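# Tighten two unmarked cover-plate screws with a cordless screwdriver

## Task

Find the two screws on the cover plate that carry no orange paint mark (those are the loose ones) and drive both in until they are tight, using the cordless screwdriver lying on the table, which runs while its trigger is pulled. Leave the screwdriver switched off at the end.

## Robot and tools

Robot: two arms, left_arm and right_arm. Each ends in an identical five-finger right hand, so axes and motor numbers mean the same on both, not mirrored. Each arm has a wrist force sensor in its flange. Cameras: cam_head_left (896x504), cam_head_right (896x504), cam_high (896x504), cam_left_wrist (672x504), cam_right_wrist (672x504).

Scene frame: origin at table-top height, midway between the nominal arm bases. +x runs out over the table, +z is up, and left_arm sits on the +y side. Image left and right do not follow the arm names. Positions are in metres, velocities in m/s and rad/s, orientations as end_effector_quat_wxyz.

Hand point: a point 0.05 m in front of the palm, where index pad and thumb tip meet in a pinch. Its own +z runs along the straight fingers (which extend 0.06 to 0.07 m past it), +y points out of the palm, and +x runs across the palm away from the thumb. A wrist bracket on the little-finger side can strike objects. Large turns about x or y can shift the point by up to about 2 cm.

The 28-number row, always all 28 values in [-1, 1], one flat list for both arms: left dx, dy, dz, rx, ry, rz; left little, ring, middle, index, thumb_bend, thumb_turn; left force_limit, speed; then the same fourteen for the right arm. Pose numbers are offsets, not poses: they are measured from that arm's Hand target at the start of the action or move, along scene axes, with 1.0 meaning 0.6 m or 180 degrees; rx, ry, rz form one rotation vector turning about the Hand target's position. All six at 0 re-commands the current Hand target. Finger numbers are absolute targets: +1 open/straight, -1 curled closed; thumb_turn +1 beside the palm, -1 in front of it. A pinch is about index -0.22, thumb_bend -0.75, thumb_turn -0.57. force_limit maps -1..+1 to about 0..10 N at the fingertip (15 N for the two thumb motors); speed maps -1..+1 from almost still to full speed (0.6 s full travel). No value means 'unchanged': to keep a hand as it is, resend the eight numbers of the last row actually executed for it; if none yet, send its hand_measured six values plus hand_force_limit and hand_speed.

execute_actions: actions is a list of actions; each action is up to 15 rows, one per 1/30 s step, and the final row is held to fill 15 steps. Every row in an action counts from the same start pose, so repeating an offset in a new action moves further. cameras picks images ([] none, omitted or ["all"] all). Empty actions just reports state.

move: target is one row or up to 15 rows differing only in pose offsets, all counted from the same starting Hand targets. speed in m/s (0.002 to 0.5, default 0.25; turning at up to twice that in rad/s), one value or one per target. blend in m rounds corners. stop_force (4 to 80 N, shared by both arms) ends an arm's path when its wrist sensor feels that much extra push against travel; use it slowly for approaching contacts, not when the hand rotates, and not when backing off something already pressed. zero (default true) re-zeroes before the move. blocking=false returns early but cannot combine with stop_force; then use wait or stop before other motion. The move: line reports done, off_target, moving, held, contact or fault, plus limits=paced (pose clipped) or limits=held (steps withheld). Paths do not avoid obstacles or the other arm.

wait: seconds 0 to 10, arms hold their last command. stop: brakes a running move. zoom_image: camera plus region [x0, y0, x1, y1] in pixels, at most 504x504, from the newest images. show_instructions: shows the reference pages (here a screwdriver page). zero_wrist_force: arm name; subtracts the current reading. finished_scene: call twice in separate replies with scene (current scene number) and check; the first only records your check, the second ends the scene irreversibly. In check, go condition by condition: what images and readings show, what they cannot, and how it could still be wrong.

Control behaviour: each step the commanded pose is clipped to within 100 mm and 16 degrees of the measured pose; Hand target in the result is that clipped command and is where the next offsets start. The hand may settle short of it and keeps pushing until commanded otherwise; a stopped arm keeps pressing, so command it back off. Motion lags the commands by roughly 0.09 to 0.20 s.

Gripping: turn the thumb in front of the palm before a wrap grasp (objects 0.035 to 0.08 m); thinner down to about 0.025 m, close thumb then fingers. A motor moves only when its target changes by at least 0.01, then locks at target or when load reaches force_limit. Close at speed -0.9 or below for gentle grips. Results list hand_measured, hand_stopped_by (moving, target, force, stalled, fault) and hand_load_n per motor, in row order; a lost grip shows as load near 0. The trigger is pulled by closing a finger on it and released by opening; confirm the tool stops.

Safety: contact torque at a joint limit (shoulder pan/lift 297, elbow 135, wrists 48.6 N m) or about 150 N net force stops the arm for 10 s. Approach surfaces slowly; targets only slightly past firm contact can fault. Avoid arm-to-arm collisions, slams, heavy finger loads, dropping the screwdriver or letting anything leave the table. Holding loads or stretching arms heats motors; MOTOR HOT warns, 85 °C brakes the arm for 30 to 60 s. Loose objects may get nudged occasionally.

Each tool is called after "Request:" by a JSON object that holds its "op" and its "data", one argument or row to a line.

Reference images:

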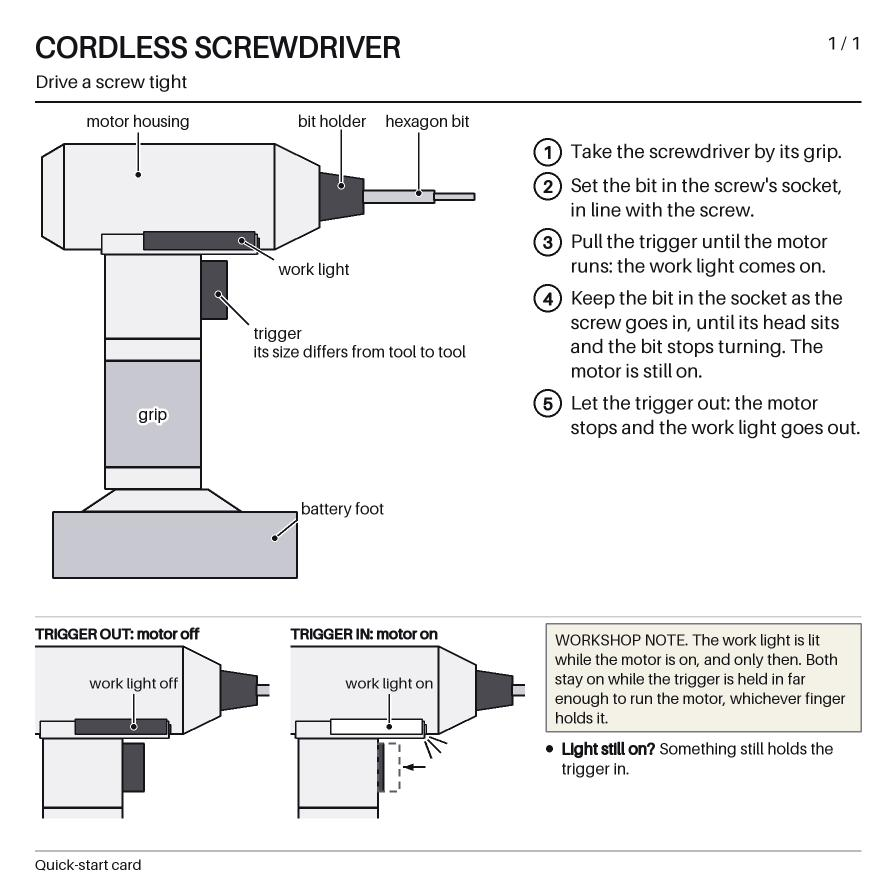

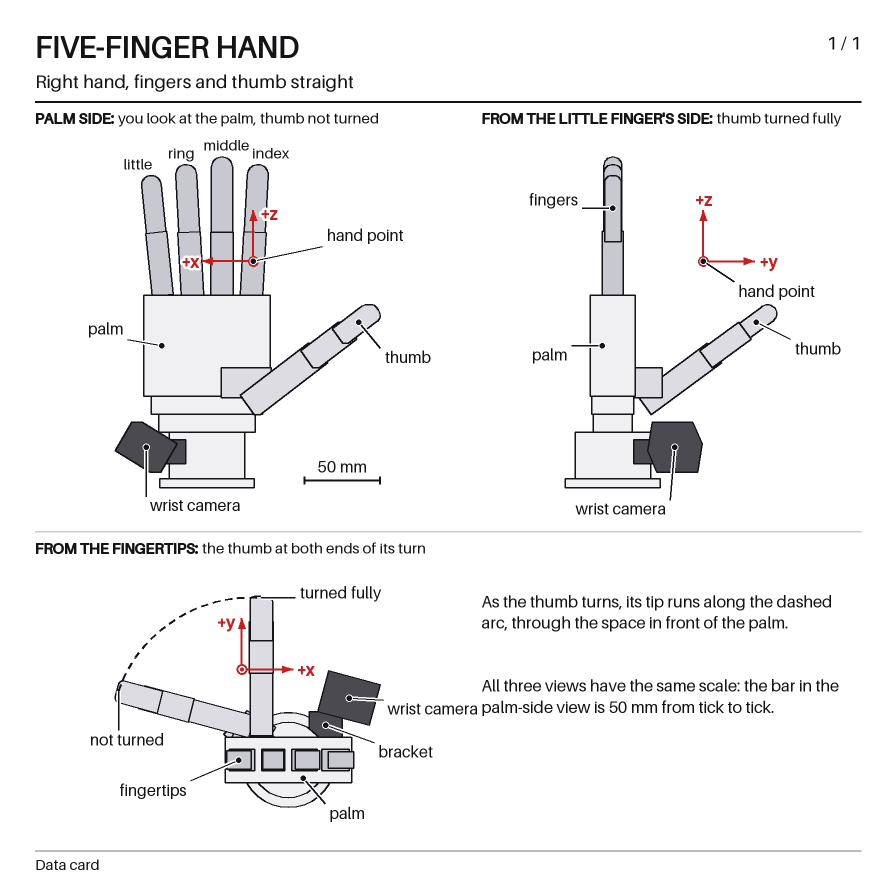

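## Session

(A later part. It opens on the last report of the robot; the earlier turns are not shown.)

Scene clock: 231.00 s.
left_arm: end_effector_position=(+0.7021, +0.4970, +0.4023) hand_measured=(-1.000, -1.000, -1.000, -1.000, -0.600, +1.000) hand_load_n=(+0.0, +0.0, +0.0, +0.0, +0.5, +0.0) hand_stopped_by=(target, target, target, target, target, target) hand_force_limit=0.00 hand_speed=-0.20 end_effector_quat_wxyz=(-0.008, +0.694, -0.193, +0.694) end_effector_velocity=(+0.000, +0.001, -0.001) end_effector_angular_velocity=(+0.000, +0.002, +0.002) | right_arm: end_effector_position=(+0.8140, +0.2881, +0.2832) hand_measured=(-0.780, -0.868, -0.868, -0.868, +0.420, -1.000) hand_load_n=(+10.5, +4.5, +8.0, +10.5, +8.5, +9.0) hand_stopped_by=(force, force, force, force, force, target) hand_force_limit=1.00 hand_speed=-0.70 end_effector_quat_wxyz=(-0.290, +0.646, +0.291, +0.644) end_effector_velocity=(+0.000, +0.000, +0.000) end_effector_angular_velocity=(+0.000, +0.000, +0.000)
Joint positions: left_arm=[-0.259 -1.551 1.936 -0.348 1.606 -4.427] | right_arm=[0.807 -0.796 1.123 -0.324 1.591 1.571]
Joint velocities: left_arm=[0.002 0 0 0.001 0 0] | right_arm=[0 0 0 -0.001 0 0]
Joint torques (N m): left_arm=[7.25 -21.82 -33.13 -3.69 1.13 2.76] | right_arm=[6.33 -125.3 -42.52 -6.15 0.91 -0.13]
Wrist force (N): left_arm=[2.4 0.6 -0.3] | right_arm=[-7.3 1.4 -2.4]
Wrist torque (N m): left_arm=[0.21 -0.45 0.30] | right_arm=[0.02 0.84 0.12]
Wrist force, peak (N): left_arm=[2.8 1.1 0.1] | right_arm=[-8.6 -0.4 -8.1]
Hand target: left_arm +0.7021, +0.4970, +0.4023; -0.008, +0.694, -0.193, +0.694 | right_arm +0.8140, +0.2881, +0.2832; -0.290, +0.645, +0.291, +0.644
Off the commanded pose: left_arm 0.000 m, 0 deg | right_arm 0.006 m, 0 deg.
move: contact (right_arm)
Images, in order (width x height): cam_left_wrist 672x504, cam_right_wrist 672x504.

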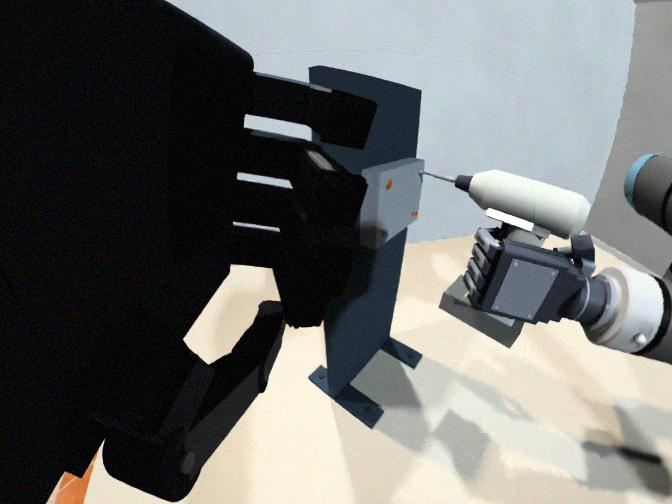

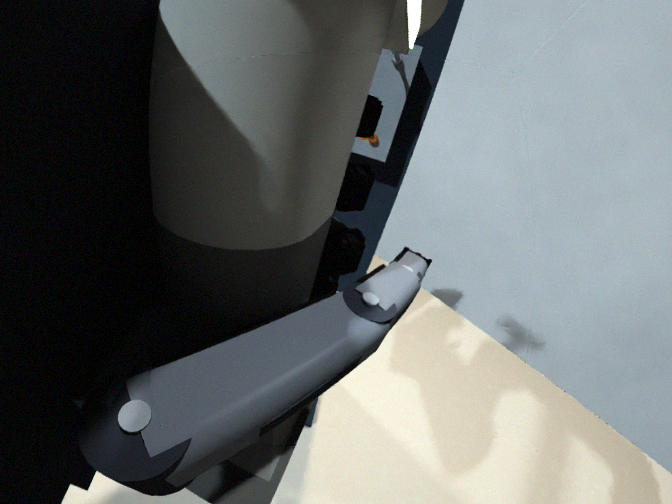

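Request:
{"op": "move", "data": {
  "target": [0,0,0,0,0,0,-1,-1,-1,-1,-0.6,1,0,-0.2,0.0164,0.0114,0,0,0,0,-0.98,-0.95,-0.95,-0.95,-0.45,-1,1,-0.7],
  "speed": 0.004,
  "stop_force": 9,
  "cameras": ["cam_left_wrist","cam_right_wrist"]
}}

Request:
{"op": "zoom_image", "data": {
  "camera": "cam_left_wrist",
  "region": [410, 155, 450, 190]
}}

Request:
{"op": "zoom_image", "data": {
  "camera": "cam_right_wrist",
  "region": [380, 45, 420, 85]
}}

Scene clock: 232.73 s.
left_arm: end_effector_position=(+0.7021, +0.4970, +0.4023) hand_measured=(-1.000, -1.000, -1.000, -1.000, -0.600, +1.000) hand_load_n=(+0.0, +0.0, +0.0, +0.0, +0.0, +0.0) hand_stopped_by=(target, target, target, target, target, target) hand_force_limit=0.00 hand_speed=-0.20 end_effector_quat_wxyz=(-0.008, +0.694, -0.193, +0.694) end_effector_velocity=(+0.000, +0.000, +0.001) end_effector_angular_velocity=(-0.001, -0.001, +0.000) | right_arm: end_effector_position=(+0.8154, +0.2892, +0.2832) hand_measured=(-0.780, -0.868, -0.868, -0.868, +0.420, -1.000) hand_load_n=(+10.5, +4.0, +8.0, +11.0, +8.5, +9.0) hand_stopped_by=(force, force, force, force, force, target) hand_force_limit=1.00 hand_speed=-0.70 end_effector_quat_wxyz=(-0.290, +0.646, +0.291, +0.644) end_effector_velocity=(+0.000, +0.000, -0.002) end_effector_angular_velocity=(-0.002, +0.002, +0.000)
Joint positions: left_arm=[-0.259 -1.551 1.936 -0.348 1.606 -4.427] | right_arm=[0.806 -0.793 1.118 -0.322 1.59 1.571]
Joint velocities: left_arm=[0 -0.001 0 0 0 -0.001] | right_arm=[0 0.002 0 0.001 0 0]
Joint torques (N m): left_arm=[7.71 -22.15 -31.3 -4.02 0.69 2.81] | right_arm=[3.47 -126.96 -45.86 -7.5 0.88 -0.01]
Wrist force (N): left_arm=[2.3 0.6 0.1] | right_arm=[-8.3 0.6 -10.4]
Wrist torque (N m): left_arm=[0.19 -0.45 0.29] | right_arm=[0.00 1.09 -0.68]
Wrist force, peak (N): left_arm=[2.9 0.9 0.0] | right_arm=[-9.5 -0.5 -14.6]
Hand target: left_arm +0.7021, +0.4970, +0.4023; -0.008, +0.694, -0.193, +0.694 | right_arm +0.8154, +0.2892, +0.2833; -0.290, +0.646, +0.291, +0.644
Off the commanded pose: left_arm 0.000 m, 0 deg | right_arm 0.010 m, 0 deg.
move: contact (right_arm)
Images, in order (width x height): cam_left_wrist 672x504, cam_right_wrist 672x504.

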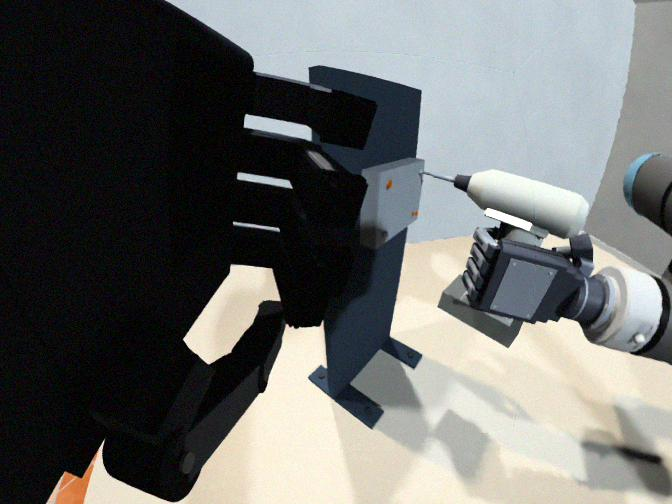

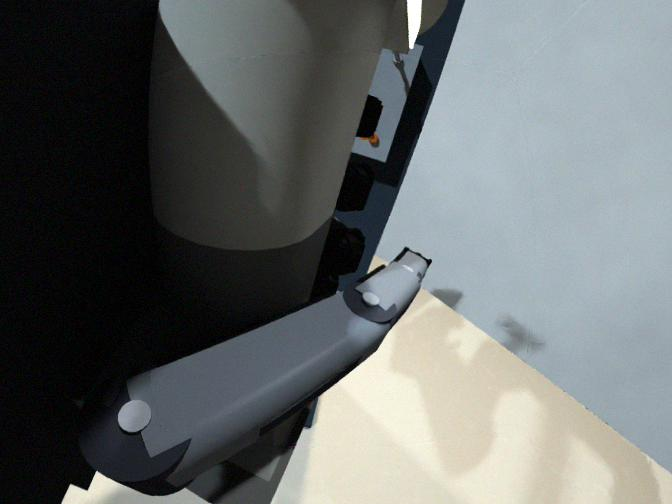

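Scaled by 12.600 from the camera's 672x504 image, which has a finer 960x720 frame.

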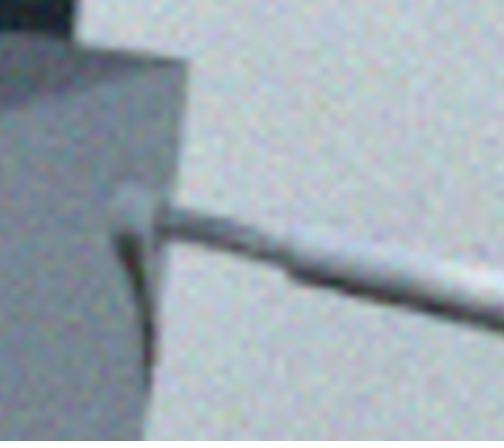

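Scaled by 12.600 from the camera's 672x504 image, which has a finer 960x720 frame.

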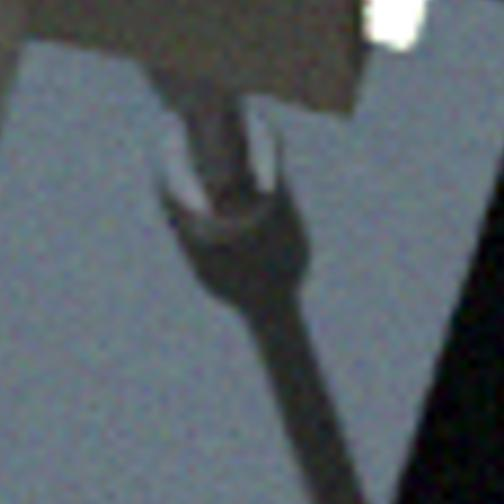

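Request:
{"op": "move", "data": {
  "target": [0,0,0,0,0,0,-1,-1,-1,-1,-0.6,1,0,-0.2,0.0164,0.0114,0,0,0,0,-0.98,-0.95,-0.95,-0.95,-0.45,-1,1,-0.7],
  "speed": 0.003,
  "stop_force": 12,
  "cameras": ["cam_left_wrist","cam_right_wrist"]
}}

Request:
{"op": "zoom_image", "data": {
  "camera": "cam_left_wrist",
  "region": [410, 155, 450, 190]
}}

Request:
{"op": "zoom_image", "data": {
  "camera": "cam_right_wrist",
  "region": [380, 45, 420, 85]
}}

Scene clock: 234.03 s.
left_arm: end_effector_position=(+0.7021, +0.4970, +0.4023) hand_measured=(-1.000, -1.000, -1.000, -1.000, -0.600, +1.000) hand_load_n=(+0.0, +0.0, +0.0, +0.0, +0.0, +0.0) hand_stopped_by=(target, target, target, target, target, target) hand_force_limit=0.00 hand_speed=-0.20 end_effector_quat_wxyz=(-0.008, +0.694, -0.193, +0.694) end_effector_velocity=(+0.000, +0.001, +0.000) end_effector_angular_velocity=(+0.001, +0.000, +0.000) | right_arm: end_effector_position=(+0.8157, +0.2895, +0.2832) hand_measured=(-0.780, -0.870, -0.868, -0.868, +0.420, -1.000) hand_load_n=(+10.5, +3.5, +8.0, +11.0, +8.5, +10.0) hand_stopped_by=(force, force, force, force, force, target) hand_force_limit=1.00 hand_speed=-0.70 end_effector_quat_wxyz=(-0.290, +0.646, +0.291, +0.644) end_effector_velocity=(+0.000, +0.000, +0.001) end_effector_angular_velocity=(+0.001, -0.001, +0.000)
Joint positions: left_arm=[-0.259 -1.551 1.936 -0.348 1.606 -4.427] | right_arm=[0.806 -0.792 1.117 -0.322 1.59 1.571]
Joint velocities: left_arm=[0.001 0 0 0 0.001 0.001] | right_arm=[0 -0.001 0 -0.001 0 0]
Joint torques (N m): left_arm=[10.72 -25.91 -33.35 -3.5 0.65 2.61] | right_arm=[-4.37 -130.88 -51.16 -9.4 0.41 -0.1]
Wrist force (N): left_arm=[2.3 1.0 0.1] | right_arm=[-13.4 -1.3 -18.1]
Wrist torque (N m): left_arm=[0.25 -0.45 0.30] | right_arm=[0.08 1.70 -0.87]
Wrist force, peak (N): left_arm=[2.8 0.9 0.0] | right_arm=[-14.5 -3.2 -23.9]
Hand target: left_arm +0.7021, +0.4970, +0.4023; -0.008, +0.694, -0.193, +0.694 | right_arm +0.8157, +0.2895, +0.2832; -0.290, +0.646, +0.291, +0.644
Off the commanded pose: left_arm 0.000 m, 0 deg | right_arm 0.012 m, 0 deg.
move: contact (right_arm)
Images, in order (width x height): cam_left_wrist 672x504, cam_right_wrist 672x504.

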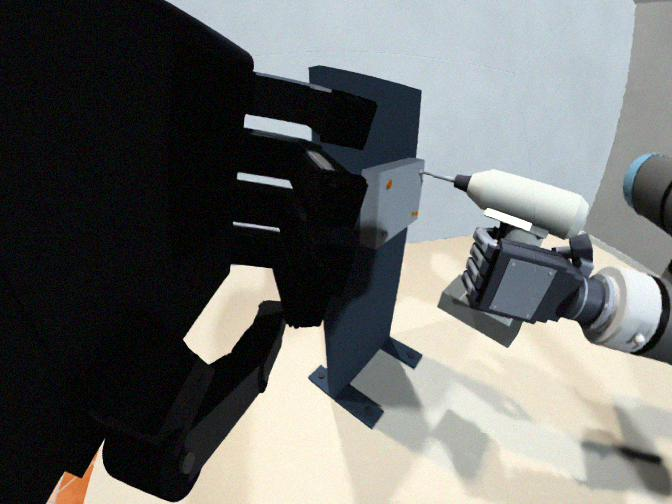

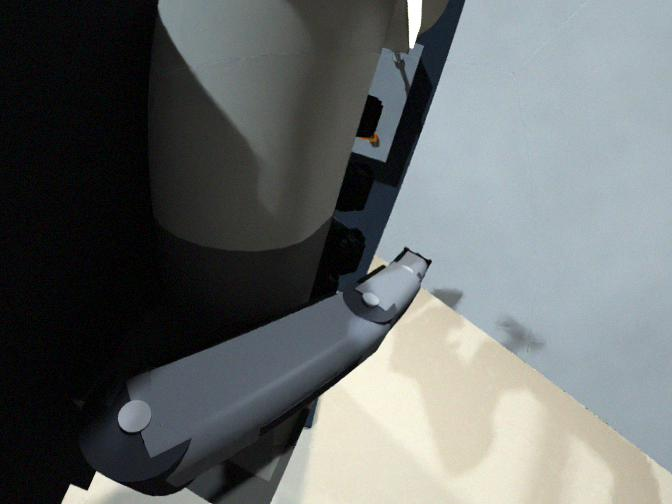

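Scaled by 12.600 from the camera's 672x504 image, which has a finer 960x720 frame.

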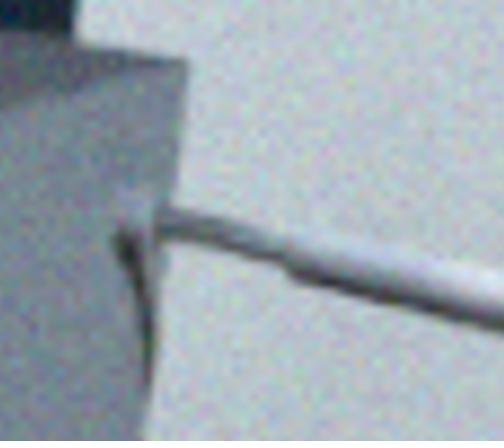

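Scaled by 12.600 from the camera's 672x504 image, which has a finer 960x720 frame.

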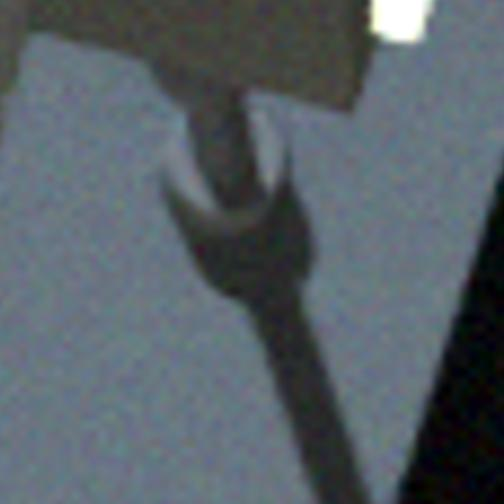

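Request:
{"op": "wait", "data": {
  "seconds": 1.5,
  "cameras": ["cam_left_wrist","cam_right_wrist"]
}}

Request:
{"op": "zoom_image", "data": {
  "camera": "cam_left_wrist",
  "region": [370, 155, 450, 225]
}}

Request:
{"op": "zoom_image", "data": {
  "camera": "cam_right_wrist",
  "region": [380, 45, 420, 85]
}}

Scene clock: 235.77 s.
left_arm: end_effector_position=(+0.7021, +0.4970, +0.4023) hand_measured=(-1.000, -1.000, -1.000, -1.000, -0.600, +1.000) hand_load_n=(+0.0, +0.0, +0.0, +0.0, +0.0, +0.0) hand_stopped_by=(target, target, target, target, target, target) hand_force_limit=0.00 hand_speed=-0.20 end_effector_quat_wxyz=(-0.008, +0.694, -0.193, +0.694) end_effector_velocity=(+0.000, +0.001, +0.000) end_effector_angular_velocity=(-0.002, +0.000, +0.001) | right_arm: end_effector_position=(+0.8157, +0.2895, +0.2832) hand_measured=(-0.780, -0.870, -0.868, -0.868, +0.420, -1.000) hand_load_n=(+10.5, +3.5, +8.0, +11.0, +8.5, +10.0) hand_stopped_by=(force, force, force, force, force, target) hand_force_limit=1.00 hand_speed=-0.70 end_effector_quat_wxyz=(-0.290, +0.646, +0.291, +0.644) end_effector_velocity=(+0.000, +0.000, +0.002) end_effector_angular_velocity=(+0.002, -0.002, +0.000)
Joint positions: left_arm=[-0.259 -1.551 1.936 -0.348 1.606 -4.427] | right_arm=[0.806 -0.792 1.117 -0.322 1.59 1.571]
Joint velocities: left_arm=[0.001 0 0 -0.001 0 -0.002] | right_arm=[0 -0.001 0 -0.002 0 0]
Joint torques (N m): left_arm=[6 -21.98 -32.96 -3.42 0.77 2.86] | right_arm=[-5.72 -130.46 -54.44 -7.95 0.68 -0.04]
Wrist force (N): left_arm=[2.7 1.0 0.1] | right_arm=[-13.0 -1.3 -18.1]
Wrist torque (N m): left_arm=[0.24 -0.52 0.33] | right_arm=[0.08 1.64 -0.82]
Wrist force, peak (N): left_arm=[2.8 0.8 -0.1] | right_arm=[-13.5 -1.4 -18.3]
Hand target: left_arm +0.7021, +0.4970, +0.4023; -0.008, +0.694, -0.193, +0.694 | right_arm +0.8157, +0.2895, +0.2832; -0.290, +0.646, +0.291, +0.644
Off the commanded pose: left_arm 0.000 m, 0 deg | right_arm 0.012 m, 0 deg.
wait: 1.50 s; at rest from the start
Images, in order (width x height): cam_left_wrist 672x504, cam_right_wrist 672x504.

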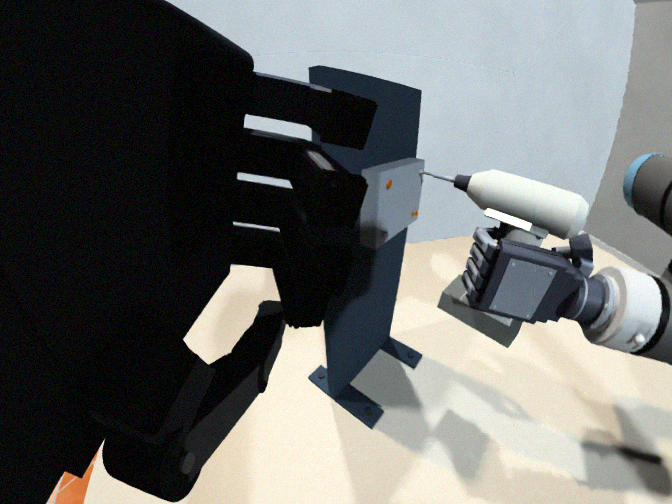

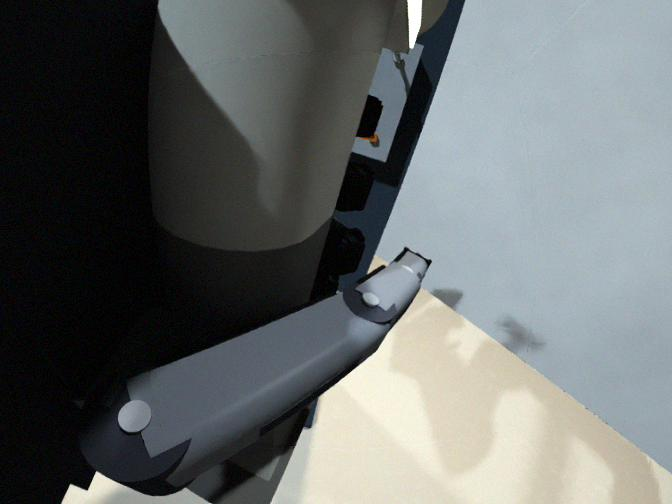

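Scaled by 6.300 from the camera's 672x504 image, which has a finer 960x720 frame.

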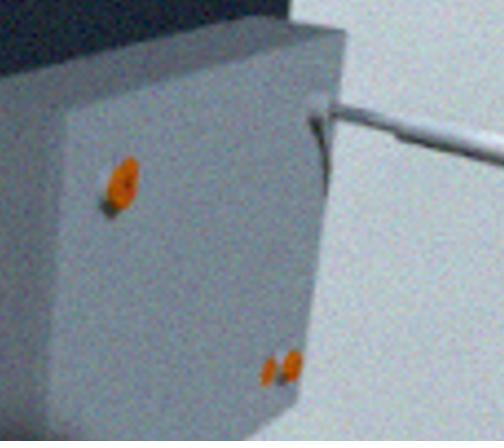

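Scaled by 12.600 from the camera's 672x504 image, which has a finer 960x720 frame.

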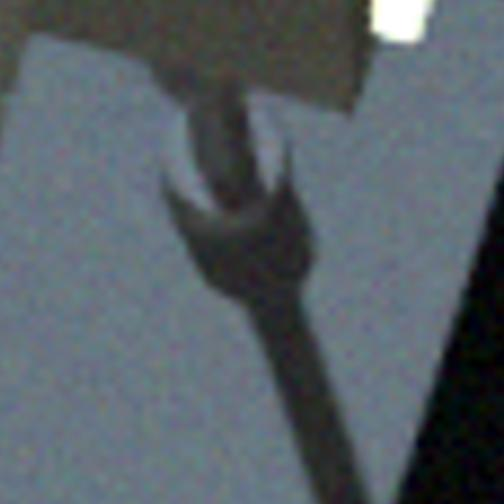

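Request:
{"op": "wait", "data": {
  "seconds": 0.4,
  "cameras": ["cam_left_wrist","cam_right_wrist"]
}}

Request:
{"op": "zoom_image", "data": {
  "camera": "cam_right_wrist",
  "region": [390, 45, 410, 65]
}}

Request:
{"op": "zoom_image", "data": {
  "camera": "cam_left_wrist",
  "region": [420, 165, 450, 190]
}}

Request:
{"op": "wait", "data": {
  "seconds": 0.3,
  "cameras": ["cam_left_wrist","cam_right_wrist"]
}}

Request:
{"op": "zoom_image", "data": {
  "camera": "cam_right_wrist",
  "region": [390, 45, 410, 65]
}}

Request:
{"op": "zoom_image", "data": {
  "camera": "cam_left_wrist",
  "region": [420, 165, 450, 190]
}}

Scene clock: 236.57 s.
left_arm: end_effector_position=(+0.7021, +0.4970, +0.4023) hand_measured=(-1.000, -1.000, -1.000, -1.000, -0.600, +1.000) hand_load_n=(-0.5, +0.0, +0.0, +0.0, +0.0, +0.0) hand_stopped_by=(target, target, target, target, target, target) hand_force_limit=0.00 hand_speed=-0.20 end_effector_quat_wxyz=(-0.008, +0.694, -0.193, +0.694) end_effector_velocity=(+0.000, -0.001, +0.001) end_effector_angular_velocity=(+0.000, -0.002, -0.001) | right_arm: end_effector_position=(+0.8157, +0.2895, +0.2832) hand_measured=(-0.780, -0.870, -0.868, -0.868, +0.420, -1.000) hand_load_n=(+10.5, +4.0, +8.0, +11.0, +8.5, +10.0) hand_stopped_by=(force, force, force, force, force, target) hand_force_limit=1.00 hand_speed=-0.70 end_effector_quat_wxyz=(-0.290, +0.646, +0.291, +0.644) end_effector_velocity=(+0.000, +0.000, +0.001) end_effector_angular_velocity=(+0.000, +0.000, +0.000)
Joint positions: left_arm=[-0.259 -1.551 1.936 -0.348 1.606 -4.427] | right_arm=[0.806 -0.792 1.117 -0.322 1.59 1.571]
Joint velocities: left_arm=[-0.001 -0.001 0 -0.001 -0.001 0.001] | right_arm=[0 -0.001 0 0.001 0 0]
Joint torques (N m): left_arm=[6.09 -24.23 -33.5 -3.72 1.19 3.33] | right_arm=[-7.44 -129.59 -56.22 -7.48 0.53 -0.1]
Wrist force (N): left_arm=[2.5 1.0 0.1] | right_arm=[-12.9 -0.9 -17.9]
Wrist torque (N m): left_arm=[0.25 -0.48 0.31] | right_arm=[0.13 1.62 -0.80]
Wrist force, peak (N): left_arm=[2.7 1.1 0.1] | right_arm=[-12.8 -1.2 -18.4]
Hand target: left_arm +0.7021, +0.4970, +0.4023; -0.008, +0.694, -0.193, +0.694 | right_arm +0.8157, +0.2895, +0.2832; -0.290, +0.646, +0.291, +0.644
Off the commanded pose: left_arm 0.000 m, 0 deg | right_arm 0.012 m, 0 deg.
wait: 0.40 s; at rest from the start
Images, in order (width x height): cam_left_wrist 672x504, cam_right_wrist 672x504.

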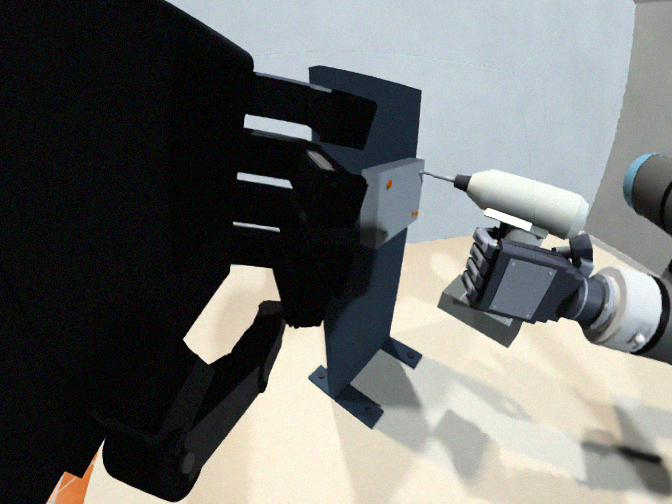

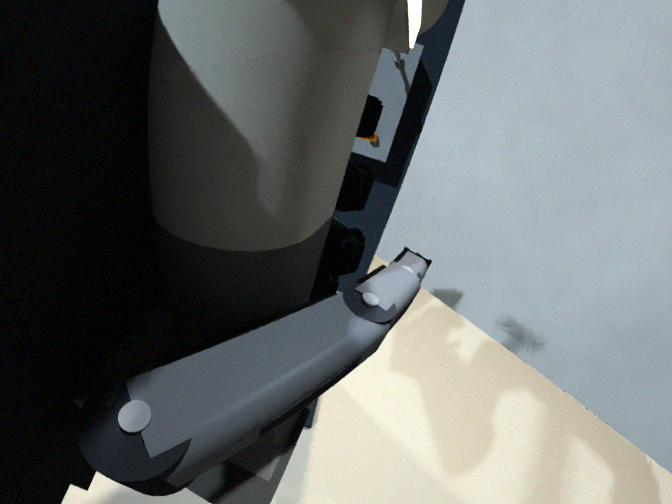

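Scaled by 25.200 from the camera's 672x504 image, which has a finer 960x720 frame.

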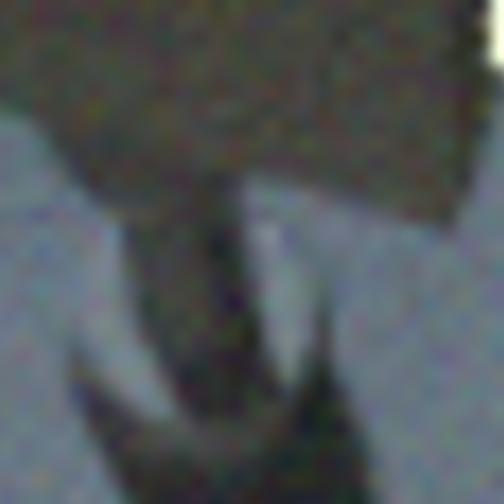

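Scaled by 16.800 from the camera's 672x504 image, which has a finer 960x720 frame.

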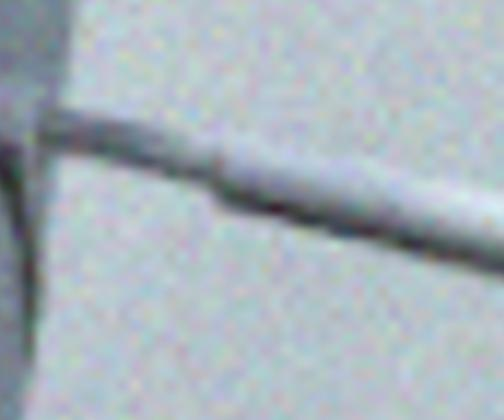

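Scene clock: 236.87 s.
left_arm: end_effector_position=(+0.7021, +0.4970, +0.4023) hand_measured=(-1.000, -1.000, -1.000, -1.000, -0.600, +1.000) hand_load_n=(+0.5, +0.0, +0.0, +0.0, +0.0, +0.0) hand_stopped_by=(target, target, target, target, target, target) hand_force_limit=0.00 hand_speed=-0.20 end_effector_quat_wxyz=(-0.008, +0.694, -0.193, +0.694) end_effector_velocity=(+0.000, +0.000, -0.001) end_effector_angular_velocity=(+0.000, +0.002, +0.001) | right_arm: end_effector_position=(+0.8157, +0.2895, +0.2832) hand_measured=(-0.780, -0.870, -0.868, -0.868, +0.420, -1.000) hand_load_n=(+10.0, +3.5, +7.5, +11.0, +8.5, +10.0) hand_stopped_by=(force, force, force, force, force, target) hand_force_limit=1.00 hand_speed=-0.70 end_effector_quat_wxyz=(-0.290, +0.646, +0.291, +0.644) end_effector_velocity=(+0.000, +0.000, -0.001) end_effector_angular_velocity=(+0.000, +0.000, +0.000)
Joint positions: left_arm=[-0.259 -1.551 1.936 -0.348 1.606 -4.427] | right_arm=[0.806 -0.792 1.117 -0.322 1.59 1.571]
Joint velocities: left_arm=[0 0 0 0.001 0 -0.001] | right_arm=[0 0.001 0 0 0 0]
Joint torques (N m): left_arm=[8.54 -24.81 -33.83 -2.8 0.27 2.76] | right_arm=[-6.81 -129.44 -57.34 -7.17 0.47 -0.31]
Wrist force (N): left_arm=[2.7 1.0 0.0] | right_arm=[-12.8 -1.4 -18.0]
Wrist torque (N m): left_arm=[0.26 -0.51 0.32] | right_arm=[0.05 1.62 -0.82]
Wrist force, peak (N): left_arm=[2.7 1.0 0.0] | right_arm=[-13.2 -1.1 -18.2]
Hand target: left_arm +0.7021, +0.4970, +0.4023; -0.008, +0.694, -0.193, +0.694 | right_arm +0.8157, +0.2895, +0.2832; -0.290, +0.646, +0.291, +0.644
Off the commanded pose: left_arm 0.000 m, 0 deg | right_arm 0.012 m, 0 deg.
wait: 0.30 s; at rest by 0.17 s
Images, in order (width x height): cam_left_wrist 672x504, cam_right_wrist 672x504.

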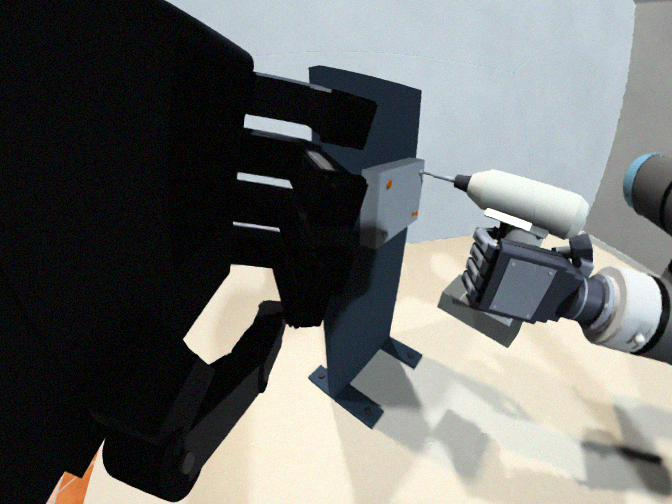

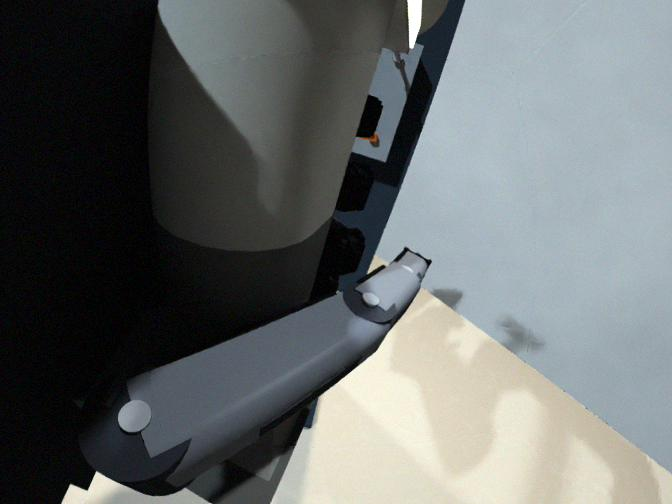

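Scaled by 25.200 from the camera's 672x504 image, which has a finer 960x720 frame.

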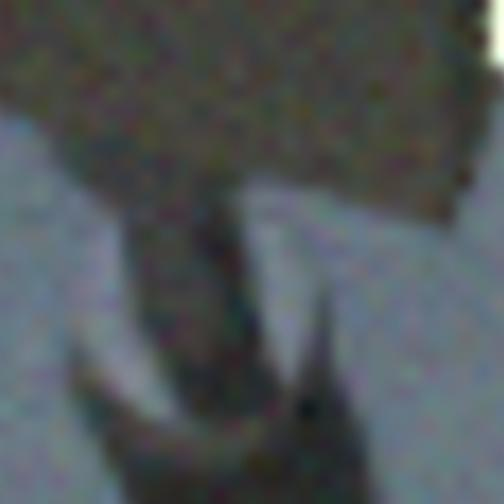

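Scaled by 16.800 from the camera's 672x504 image, which has a finer 960x720 frame.

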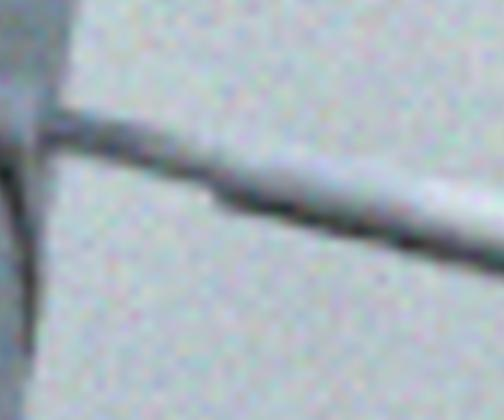

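Request:
{"op": "move", "data": {
  "target": [0,0,0,0,0,0,-1,-1,-1,-1,-0.6,1,0,-0.2,0,0,0,0,0,0,-0.3,-0.95,-0.95,-0.95,-0.45,-1,0.4,-0.7],
  "cameras": []
}}

Request:
{"op": "move", "data": {
  "target": [0,0,0,0,0,0,-1,-1,-1,-1,-0.6,1,0,-0.2,-0.0479,-0.0333,0,0,0,0,-0.3,-0.95,-0.95,-0.95,-0.45,-1,0.4,-0.7],
  "speed": 0.06,
  "cameras": ["cam_left_wrist","cam_right_wrist"]
}}

Request:
{"op": "zoom_image", "data": {
  "camera": "cam_right_wrist",
  "region": [340, 45, 430, 135]
}}

Request:
{"op": "zoom_image", "data": {
  "camera": "cam_left_wrist",
  "region": [350, 145, 470, 250]
}}

Scene clock: 239.47 s.
left_arm: end_effector_position=(+0.7021, +0.4970, +0.4023) hand_measured=(-1.000, -1.000, -1.000, -1.000, -0.600, +1.000) hand_load_n=(+0.0, +0.0, +0.0, +0.0, +0.5, +0.0) hand_stopped_by=(target, target, target, target, target, target) hand_force_limit=0.00 hand_speed=-0.20 end_effector_quat_wxyz=(-0.008, +0.694, -0.193, +0.694) end_effector_velocity=(+0.000, +0.000, +0.000) end_effector_angular_velocity=(-0.002, +0.001, +0.000) | right_arm: end_effector_position=(+0.8157, +0.2895, +0.2833) hand_measured=(-0.300, -0.870, -0.868, -0.868, +0.420, -1.000) hand_load_n=(+0.0, +4.5, +8.0, +11.0, +8.5, +10.0) hand_stopped_by=(target, force, force, force, force, target) hand_force_limit=0.40 hand_speed=-0.70 end_effector_quat_wxyz=(-0.290, +0.646, +0.291, +0.644) end_effector_velocity=(+0.000, +0.000, +0.001) end_effector_angular_velocity=(+0.001, +0.000, +0.000)
Joint positions: left_arm=[-0.259 -1.551 1.936 -0.348 1.606 -4.427] | right_arm=[0.806 -0.792 1.117 -0.322 1.59 1.571]
Joint velocities: left_arm=[0 0 0 0 0 -0.002] | right_arm=[0 -0.001 0 0 0 0]
Joint torques (N m): left_arm=[7.87 -22.94 -35.92 -3.24 0.46 2.99] | right_arm=[-8.05 -129 -55.06 -5.3 0.65 -0.02]
Wrist force (N): left_arm=[2.3 0.9 -0.1] | right_arm=[-13.1 -1.9 -10.4]
Wrist torque (N m): left_arm=[0.22 -0.46 0.31] | right_arm=[0.10 1.28 -0.10]
Wrist force, peak (N): left_arm=[3.1 0.9 0.3] | right_arm=[-15.9 -3.7 -16.5]
Hand target: left_arm +0.7021, +0.4970, +0.4023; -0.008, +0.694, -0.193, +0.694 | right_arm +0.8157, +0.2895, +0.2832; -0.290, +0.646, +0.291, +0.644
Off the commanded pose: left_arm 0.000 m, 0 deg | right_arm 0.000 m, 0 deg.
move: done
No camera images: "cameras" was empty.

Scene clock: 240.37 s.
left_arm: end_effector_position=(+0.7021, +0.4970, +0.4023) hand_measured=(-1.000, -1.000, -1.000, -1.000, -0.600, +1.000) hand_load_n=(+0.0, +0.0, +0.0, +0.0, +0.0, +0.0) hand_stopped_by=(target, target, target, target, target, target) hand_force_limit=0.00 hand_speed=-0.20 end_effector_quat_wxyz=(-0.008, +0.694, -0.193, +0.694) end_effector_velocity=(+0.000, -0.001, +0.000) end_effector_angular_velocity=(+0.000, +0.000, -0.001) | right_arm: end_effector_position=(+0.7868, +0.2696, +0.2833) hand_measured=(-0.300, -0.870, -0.868, -0.868, +0.420, -1.000) hand_load_n=(+0.0, +6.0, +9.0, +10.5, +8.5, +7.0) hand_stopped_by=(target, force, force, force, force, target) hand_force_limit=0.40 hand_speed=-0.70 end_effector_quat_wxyz=(-0.290, +0.645, +0.291, +0.644) end_effector_velocity=(+0.001, +0.001, +0.001) end_effector_angular_velocity=(+0.000, +0.000, +0.001)
Joint positions: left_arm=[-0.259 -1.551 1.936 -0.348 1.606 -4.427] | right_arm=[0.816 -0.846 1.212 -0.364 1.6 1.571]
Joint velocities: left_arm=[0 0 0 -0.001 0.001 0] | right_arm=[0 0.001 -0.004 0.003 -0.001 0]
Joint torques (N m): left_arm=[3.16 -26.36 -35.79 -3.49 0.47 2.54] | right_arm=[-12.91 -100.82 -52.27 -1.19 -0.46 0.53]
Wrist force (N): left_arm=[2.1 0.8 0.3] | right_arm=[-7.8 0.5 -1.1]
Wrist torque (N m): left_arm=[0.20 -0.43 0.28] | right_arm=[0.11 0.66 0.03]
Wrist force, peak (N): left_arm=[2.7 1.2 0.2] | right_arm=[-13.0 -1.7 -10.5]
Hand target: left_arm +0.7021, +0.4970, +0.4023; -0.008, +0.694, -0.193, +0.694 | right_arm +0.7869, +0.2695, +0.2832; -0.290, +0.646, +0.291, +0.644
Off the commanded pose: left_arm 0.000 m, 0 deg | right_arm 0.000 m, 0 deg.
move: done
Images, in order (width x height): cam_left_wrist 672x504, cam_right_wrist 672x504.

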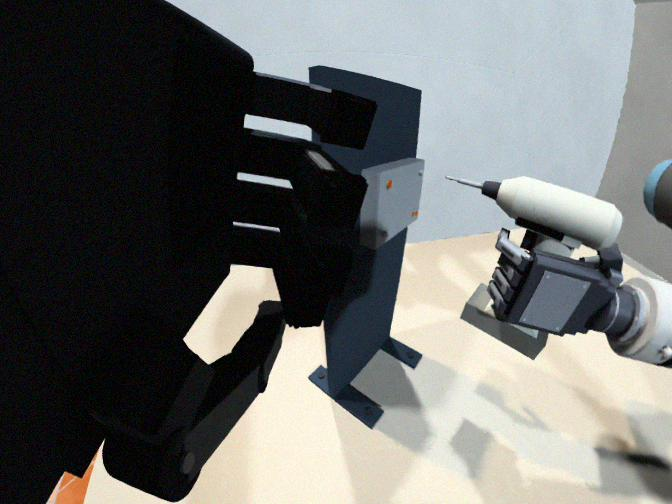

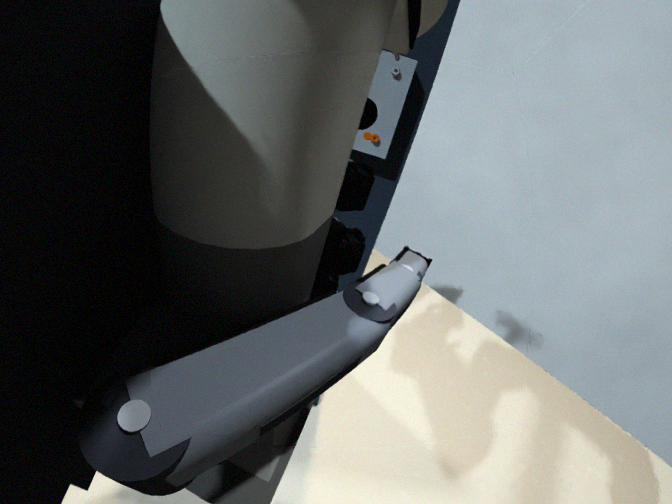

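Scaled by 5.600 from the camera's 672x504 image, which has a finer 960x720 frame.

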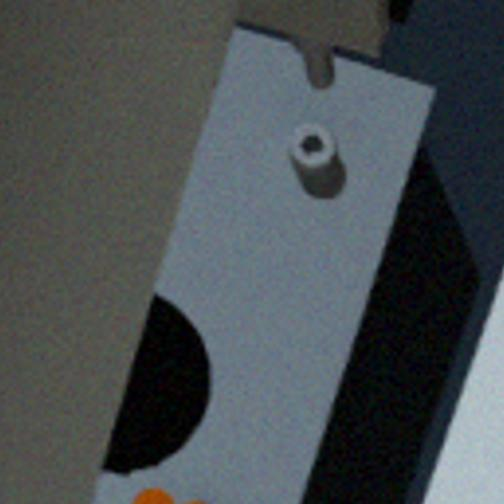

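Scaled by 4.200 from the camera's 672x504 image, which has a finer 960x720 frame.

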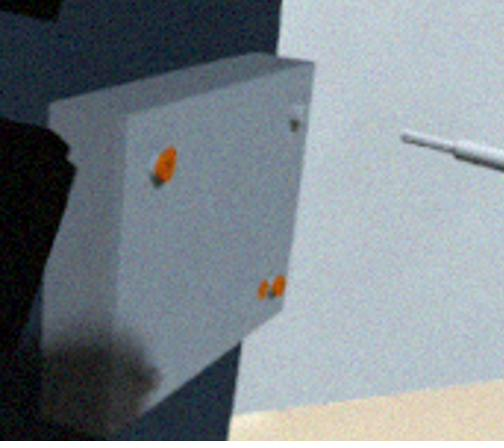

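Request:
{"op": "move", "data": {
  "target": [-0.0476,0.0684,-0.033,0,0,0,-1,-1,-1,-1,-0.6,1,0,-0.2,-0.0857,0.1232,-0.095,0,0,0,-0.3,-0.95,-0.95,-0.95,-0.45,-1,0.4,-0.7],
  "speed": 0.08,
  "cameras": ["cam_left_wrist","cam_right_wrist"]
}}

Request:
{"op": "zoom_image", "data": {
  "camera": "cam_right_wrist",
  "region": [340, 45, 430, 135]
}}

Scene clock: 243.23 s.
left_arm: end_effector_position=(+0.6735, +0.5382, +0.3825) hand_measured=(-1.000, -1.000, -1.000, -1.000, -0.600, +1.000) hand_load_n=(+0.5, +0.0, +0.0, +0.0, +0.0, +0.0) hand_stopped_by=(target, target, target, target, target, target) hand_force_limit=0.00 hand_speed=-0.20 end_effector_quat_wxyz=(-0.008, +0.694, -0.193, +0.694) end_effector_velocity=(+0.001, -0.001, +0.002) end_effector_angular_velocity=(-0.002, -0.001, +0.001) | right_arm: end_effector_position=(+0.7354, +0.3435, +0.2264) hand_measured=(-0.300, -0.870, -0.868, -0.868, +0.420, -1.000) hand_load_n=(+0.0, +5.5, +9.0, +10.5, +8.5, +7.0) hand_stopped_by=(target, force, force, force, force, target) hand_force_limit=0.40 hand_speed=-0.70 end_effector_quat_wxyz=(-0.290, +0.645, +0.291, +0.644) end_effector_velocity=(+0.001, -0.002, +0.001) end_effector_angular_velocity=(-0.002, +0.001, +0.000)
Joint positions: left_arm=[-0.192 -1.577 2 -0.386 1.672 -4.425] | right_arm=[0.905 -0.737 1.123 -0.383 1.689 1.571]
Joint velocities: left_arm=[-0.001 0 -0.002 0 -0.002 -0.002] | right_arm=[-0.002 -0.003 0.003 0.002 -0.002 0]
Joint torques (N m): left_arm=[-14.24 -28.87 -53.87 1.23 -2.5 3.1] | right_arm=[-12.86 -126.21 -40.03 -2.31 -1.54 1.54]
Wrist force (N): left_arm=[2.5 0.7 0.4] | right_arm=[-8.0 1.1 -1.2]
Wrist torque (N m): left_arm=[0.17 -0.49 0.30] | right_arm=[0.21 0.70 0.04]
Wrist force, peak (N): left_arm=[2.8 1.5 0.2] | right_arm=[-8.7 -1.0 -1.0]
Hand target: left_arm +0.6736, +0.5381, +0.3825; -0.008, +0.694, -0.193, +0.694 | right_arm +0.7355, +0.3434, +0.2263; -0.290, +0.645, +0.291, +0.644
Off the commanded pose: left_arm 0.000 m, 0 deg | right_arm 0.000 m, 0 deg.
move: done
Images, in order (width x height): cam_left_wrist 672x504, cam_right_wrist 672x504.

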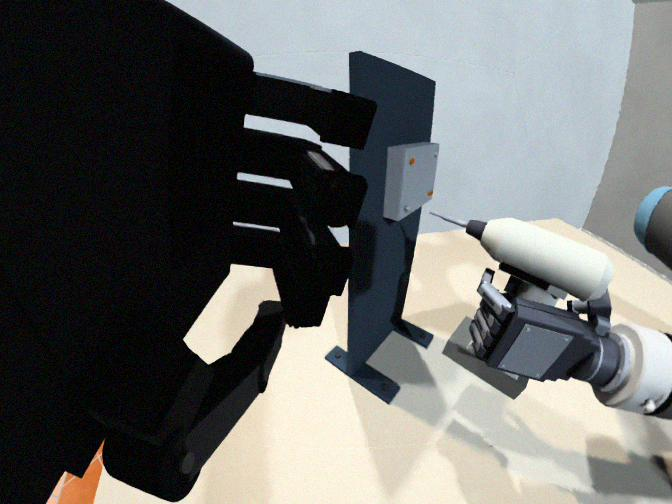

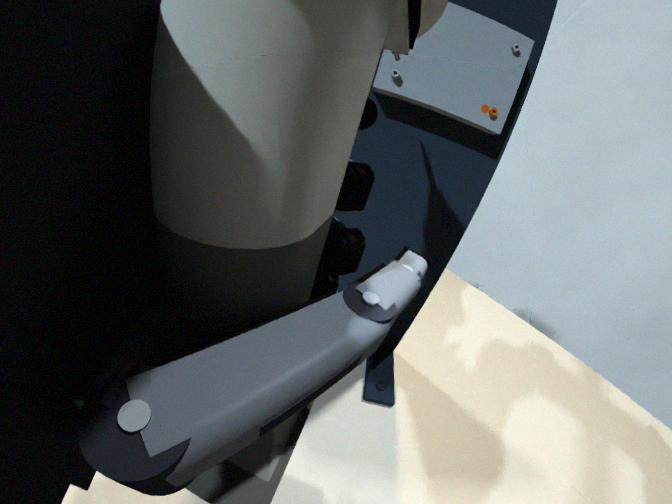

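Scaled by 5.600 from the camera's 672x504 image, which has a finer 960x720 frame.

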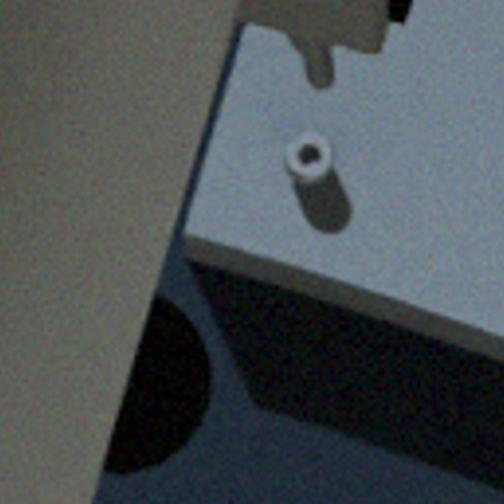

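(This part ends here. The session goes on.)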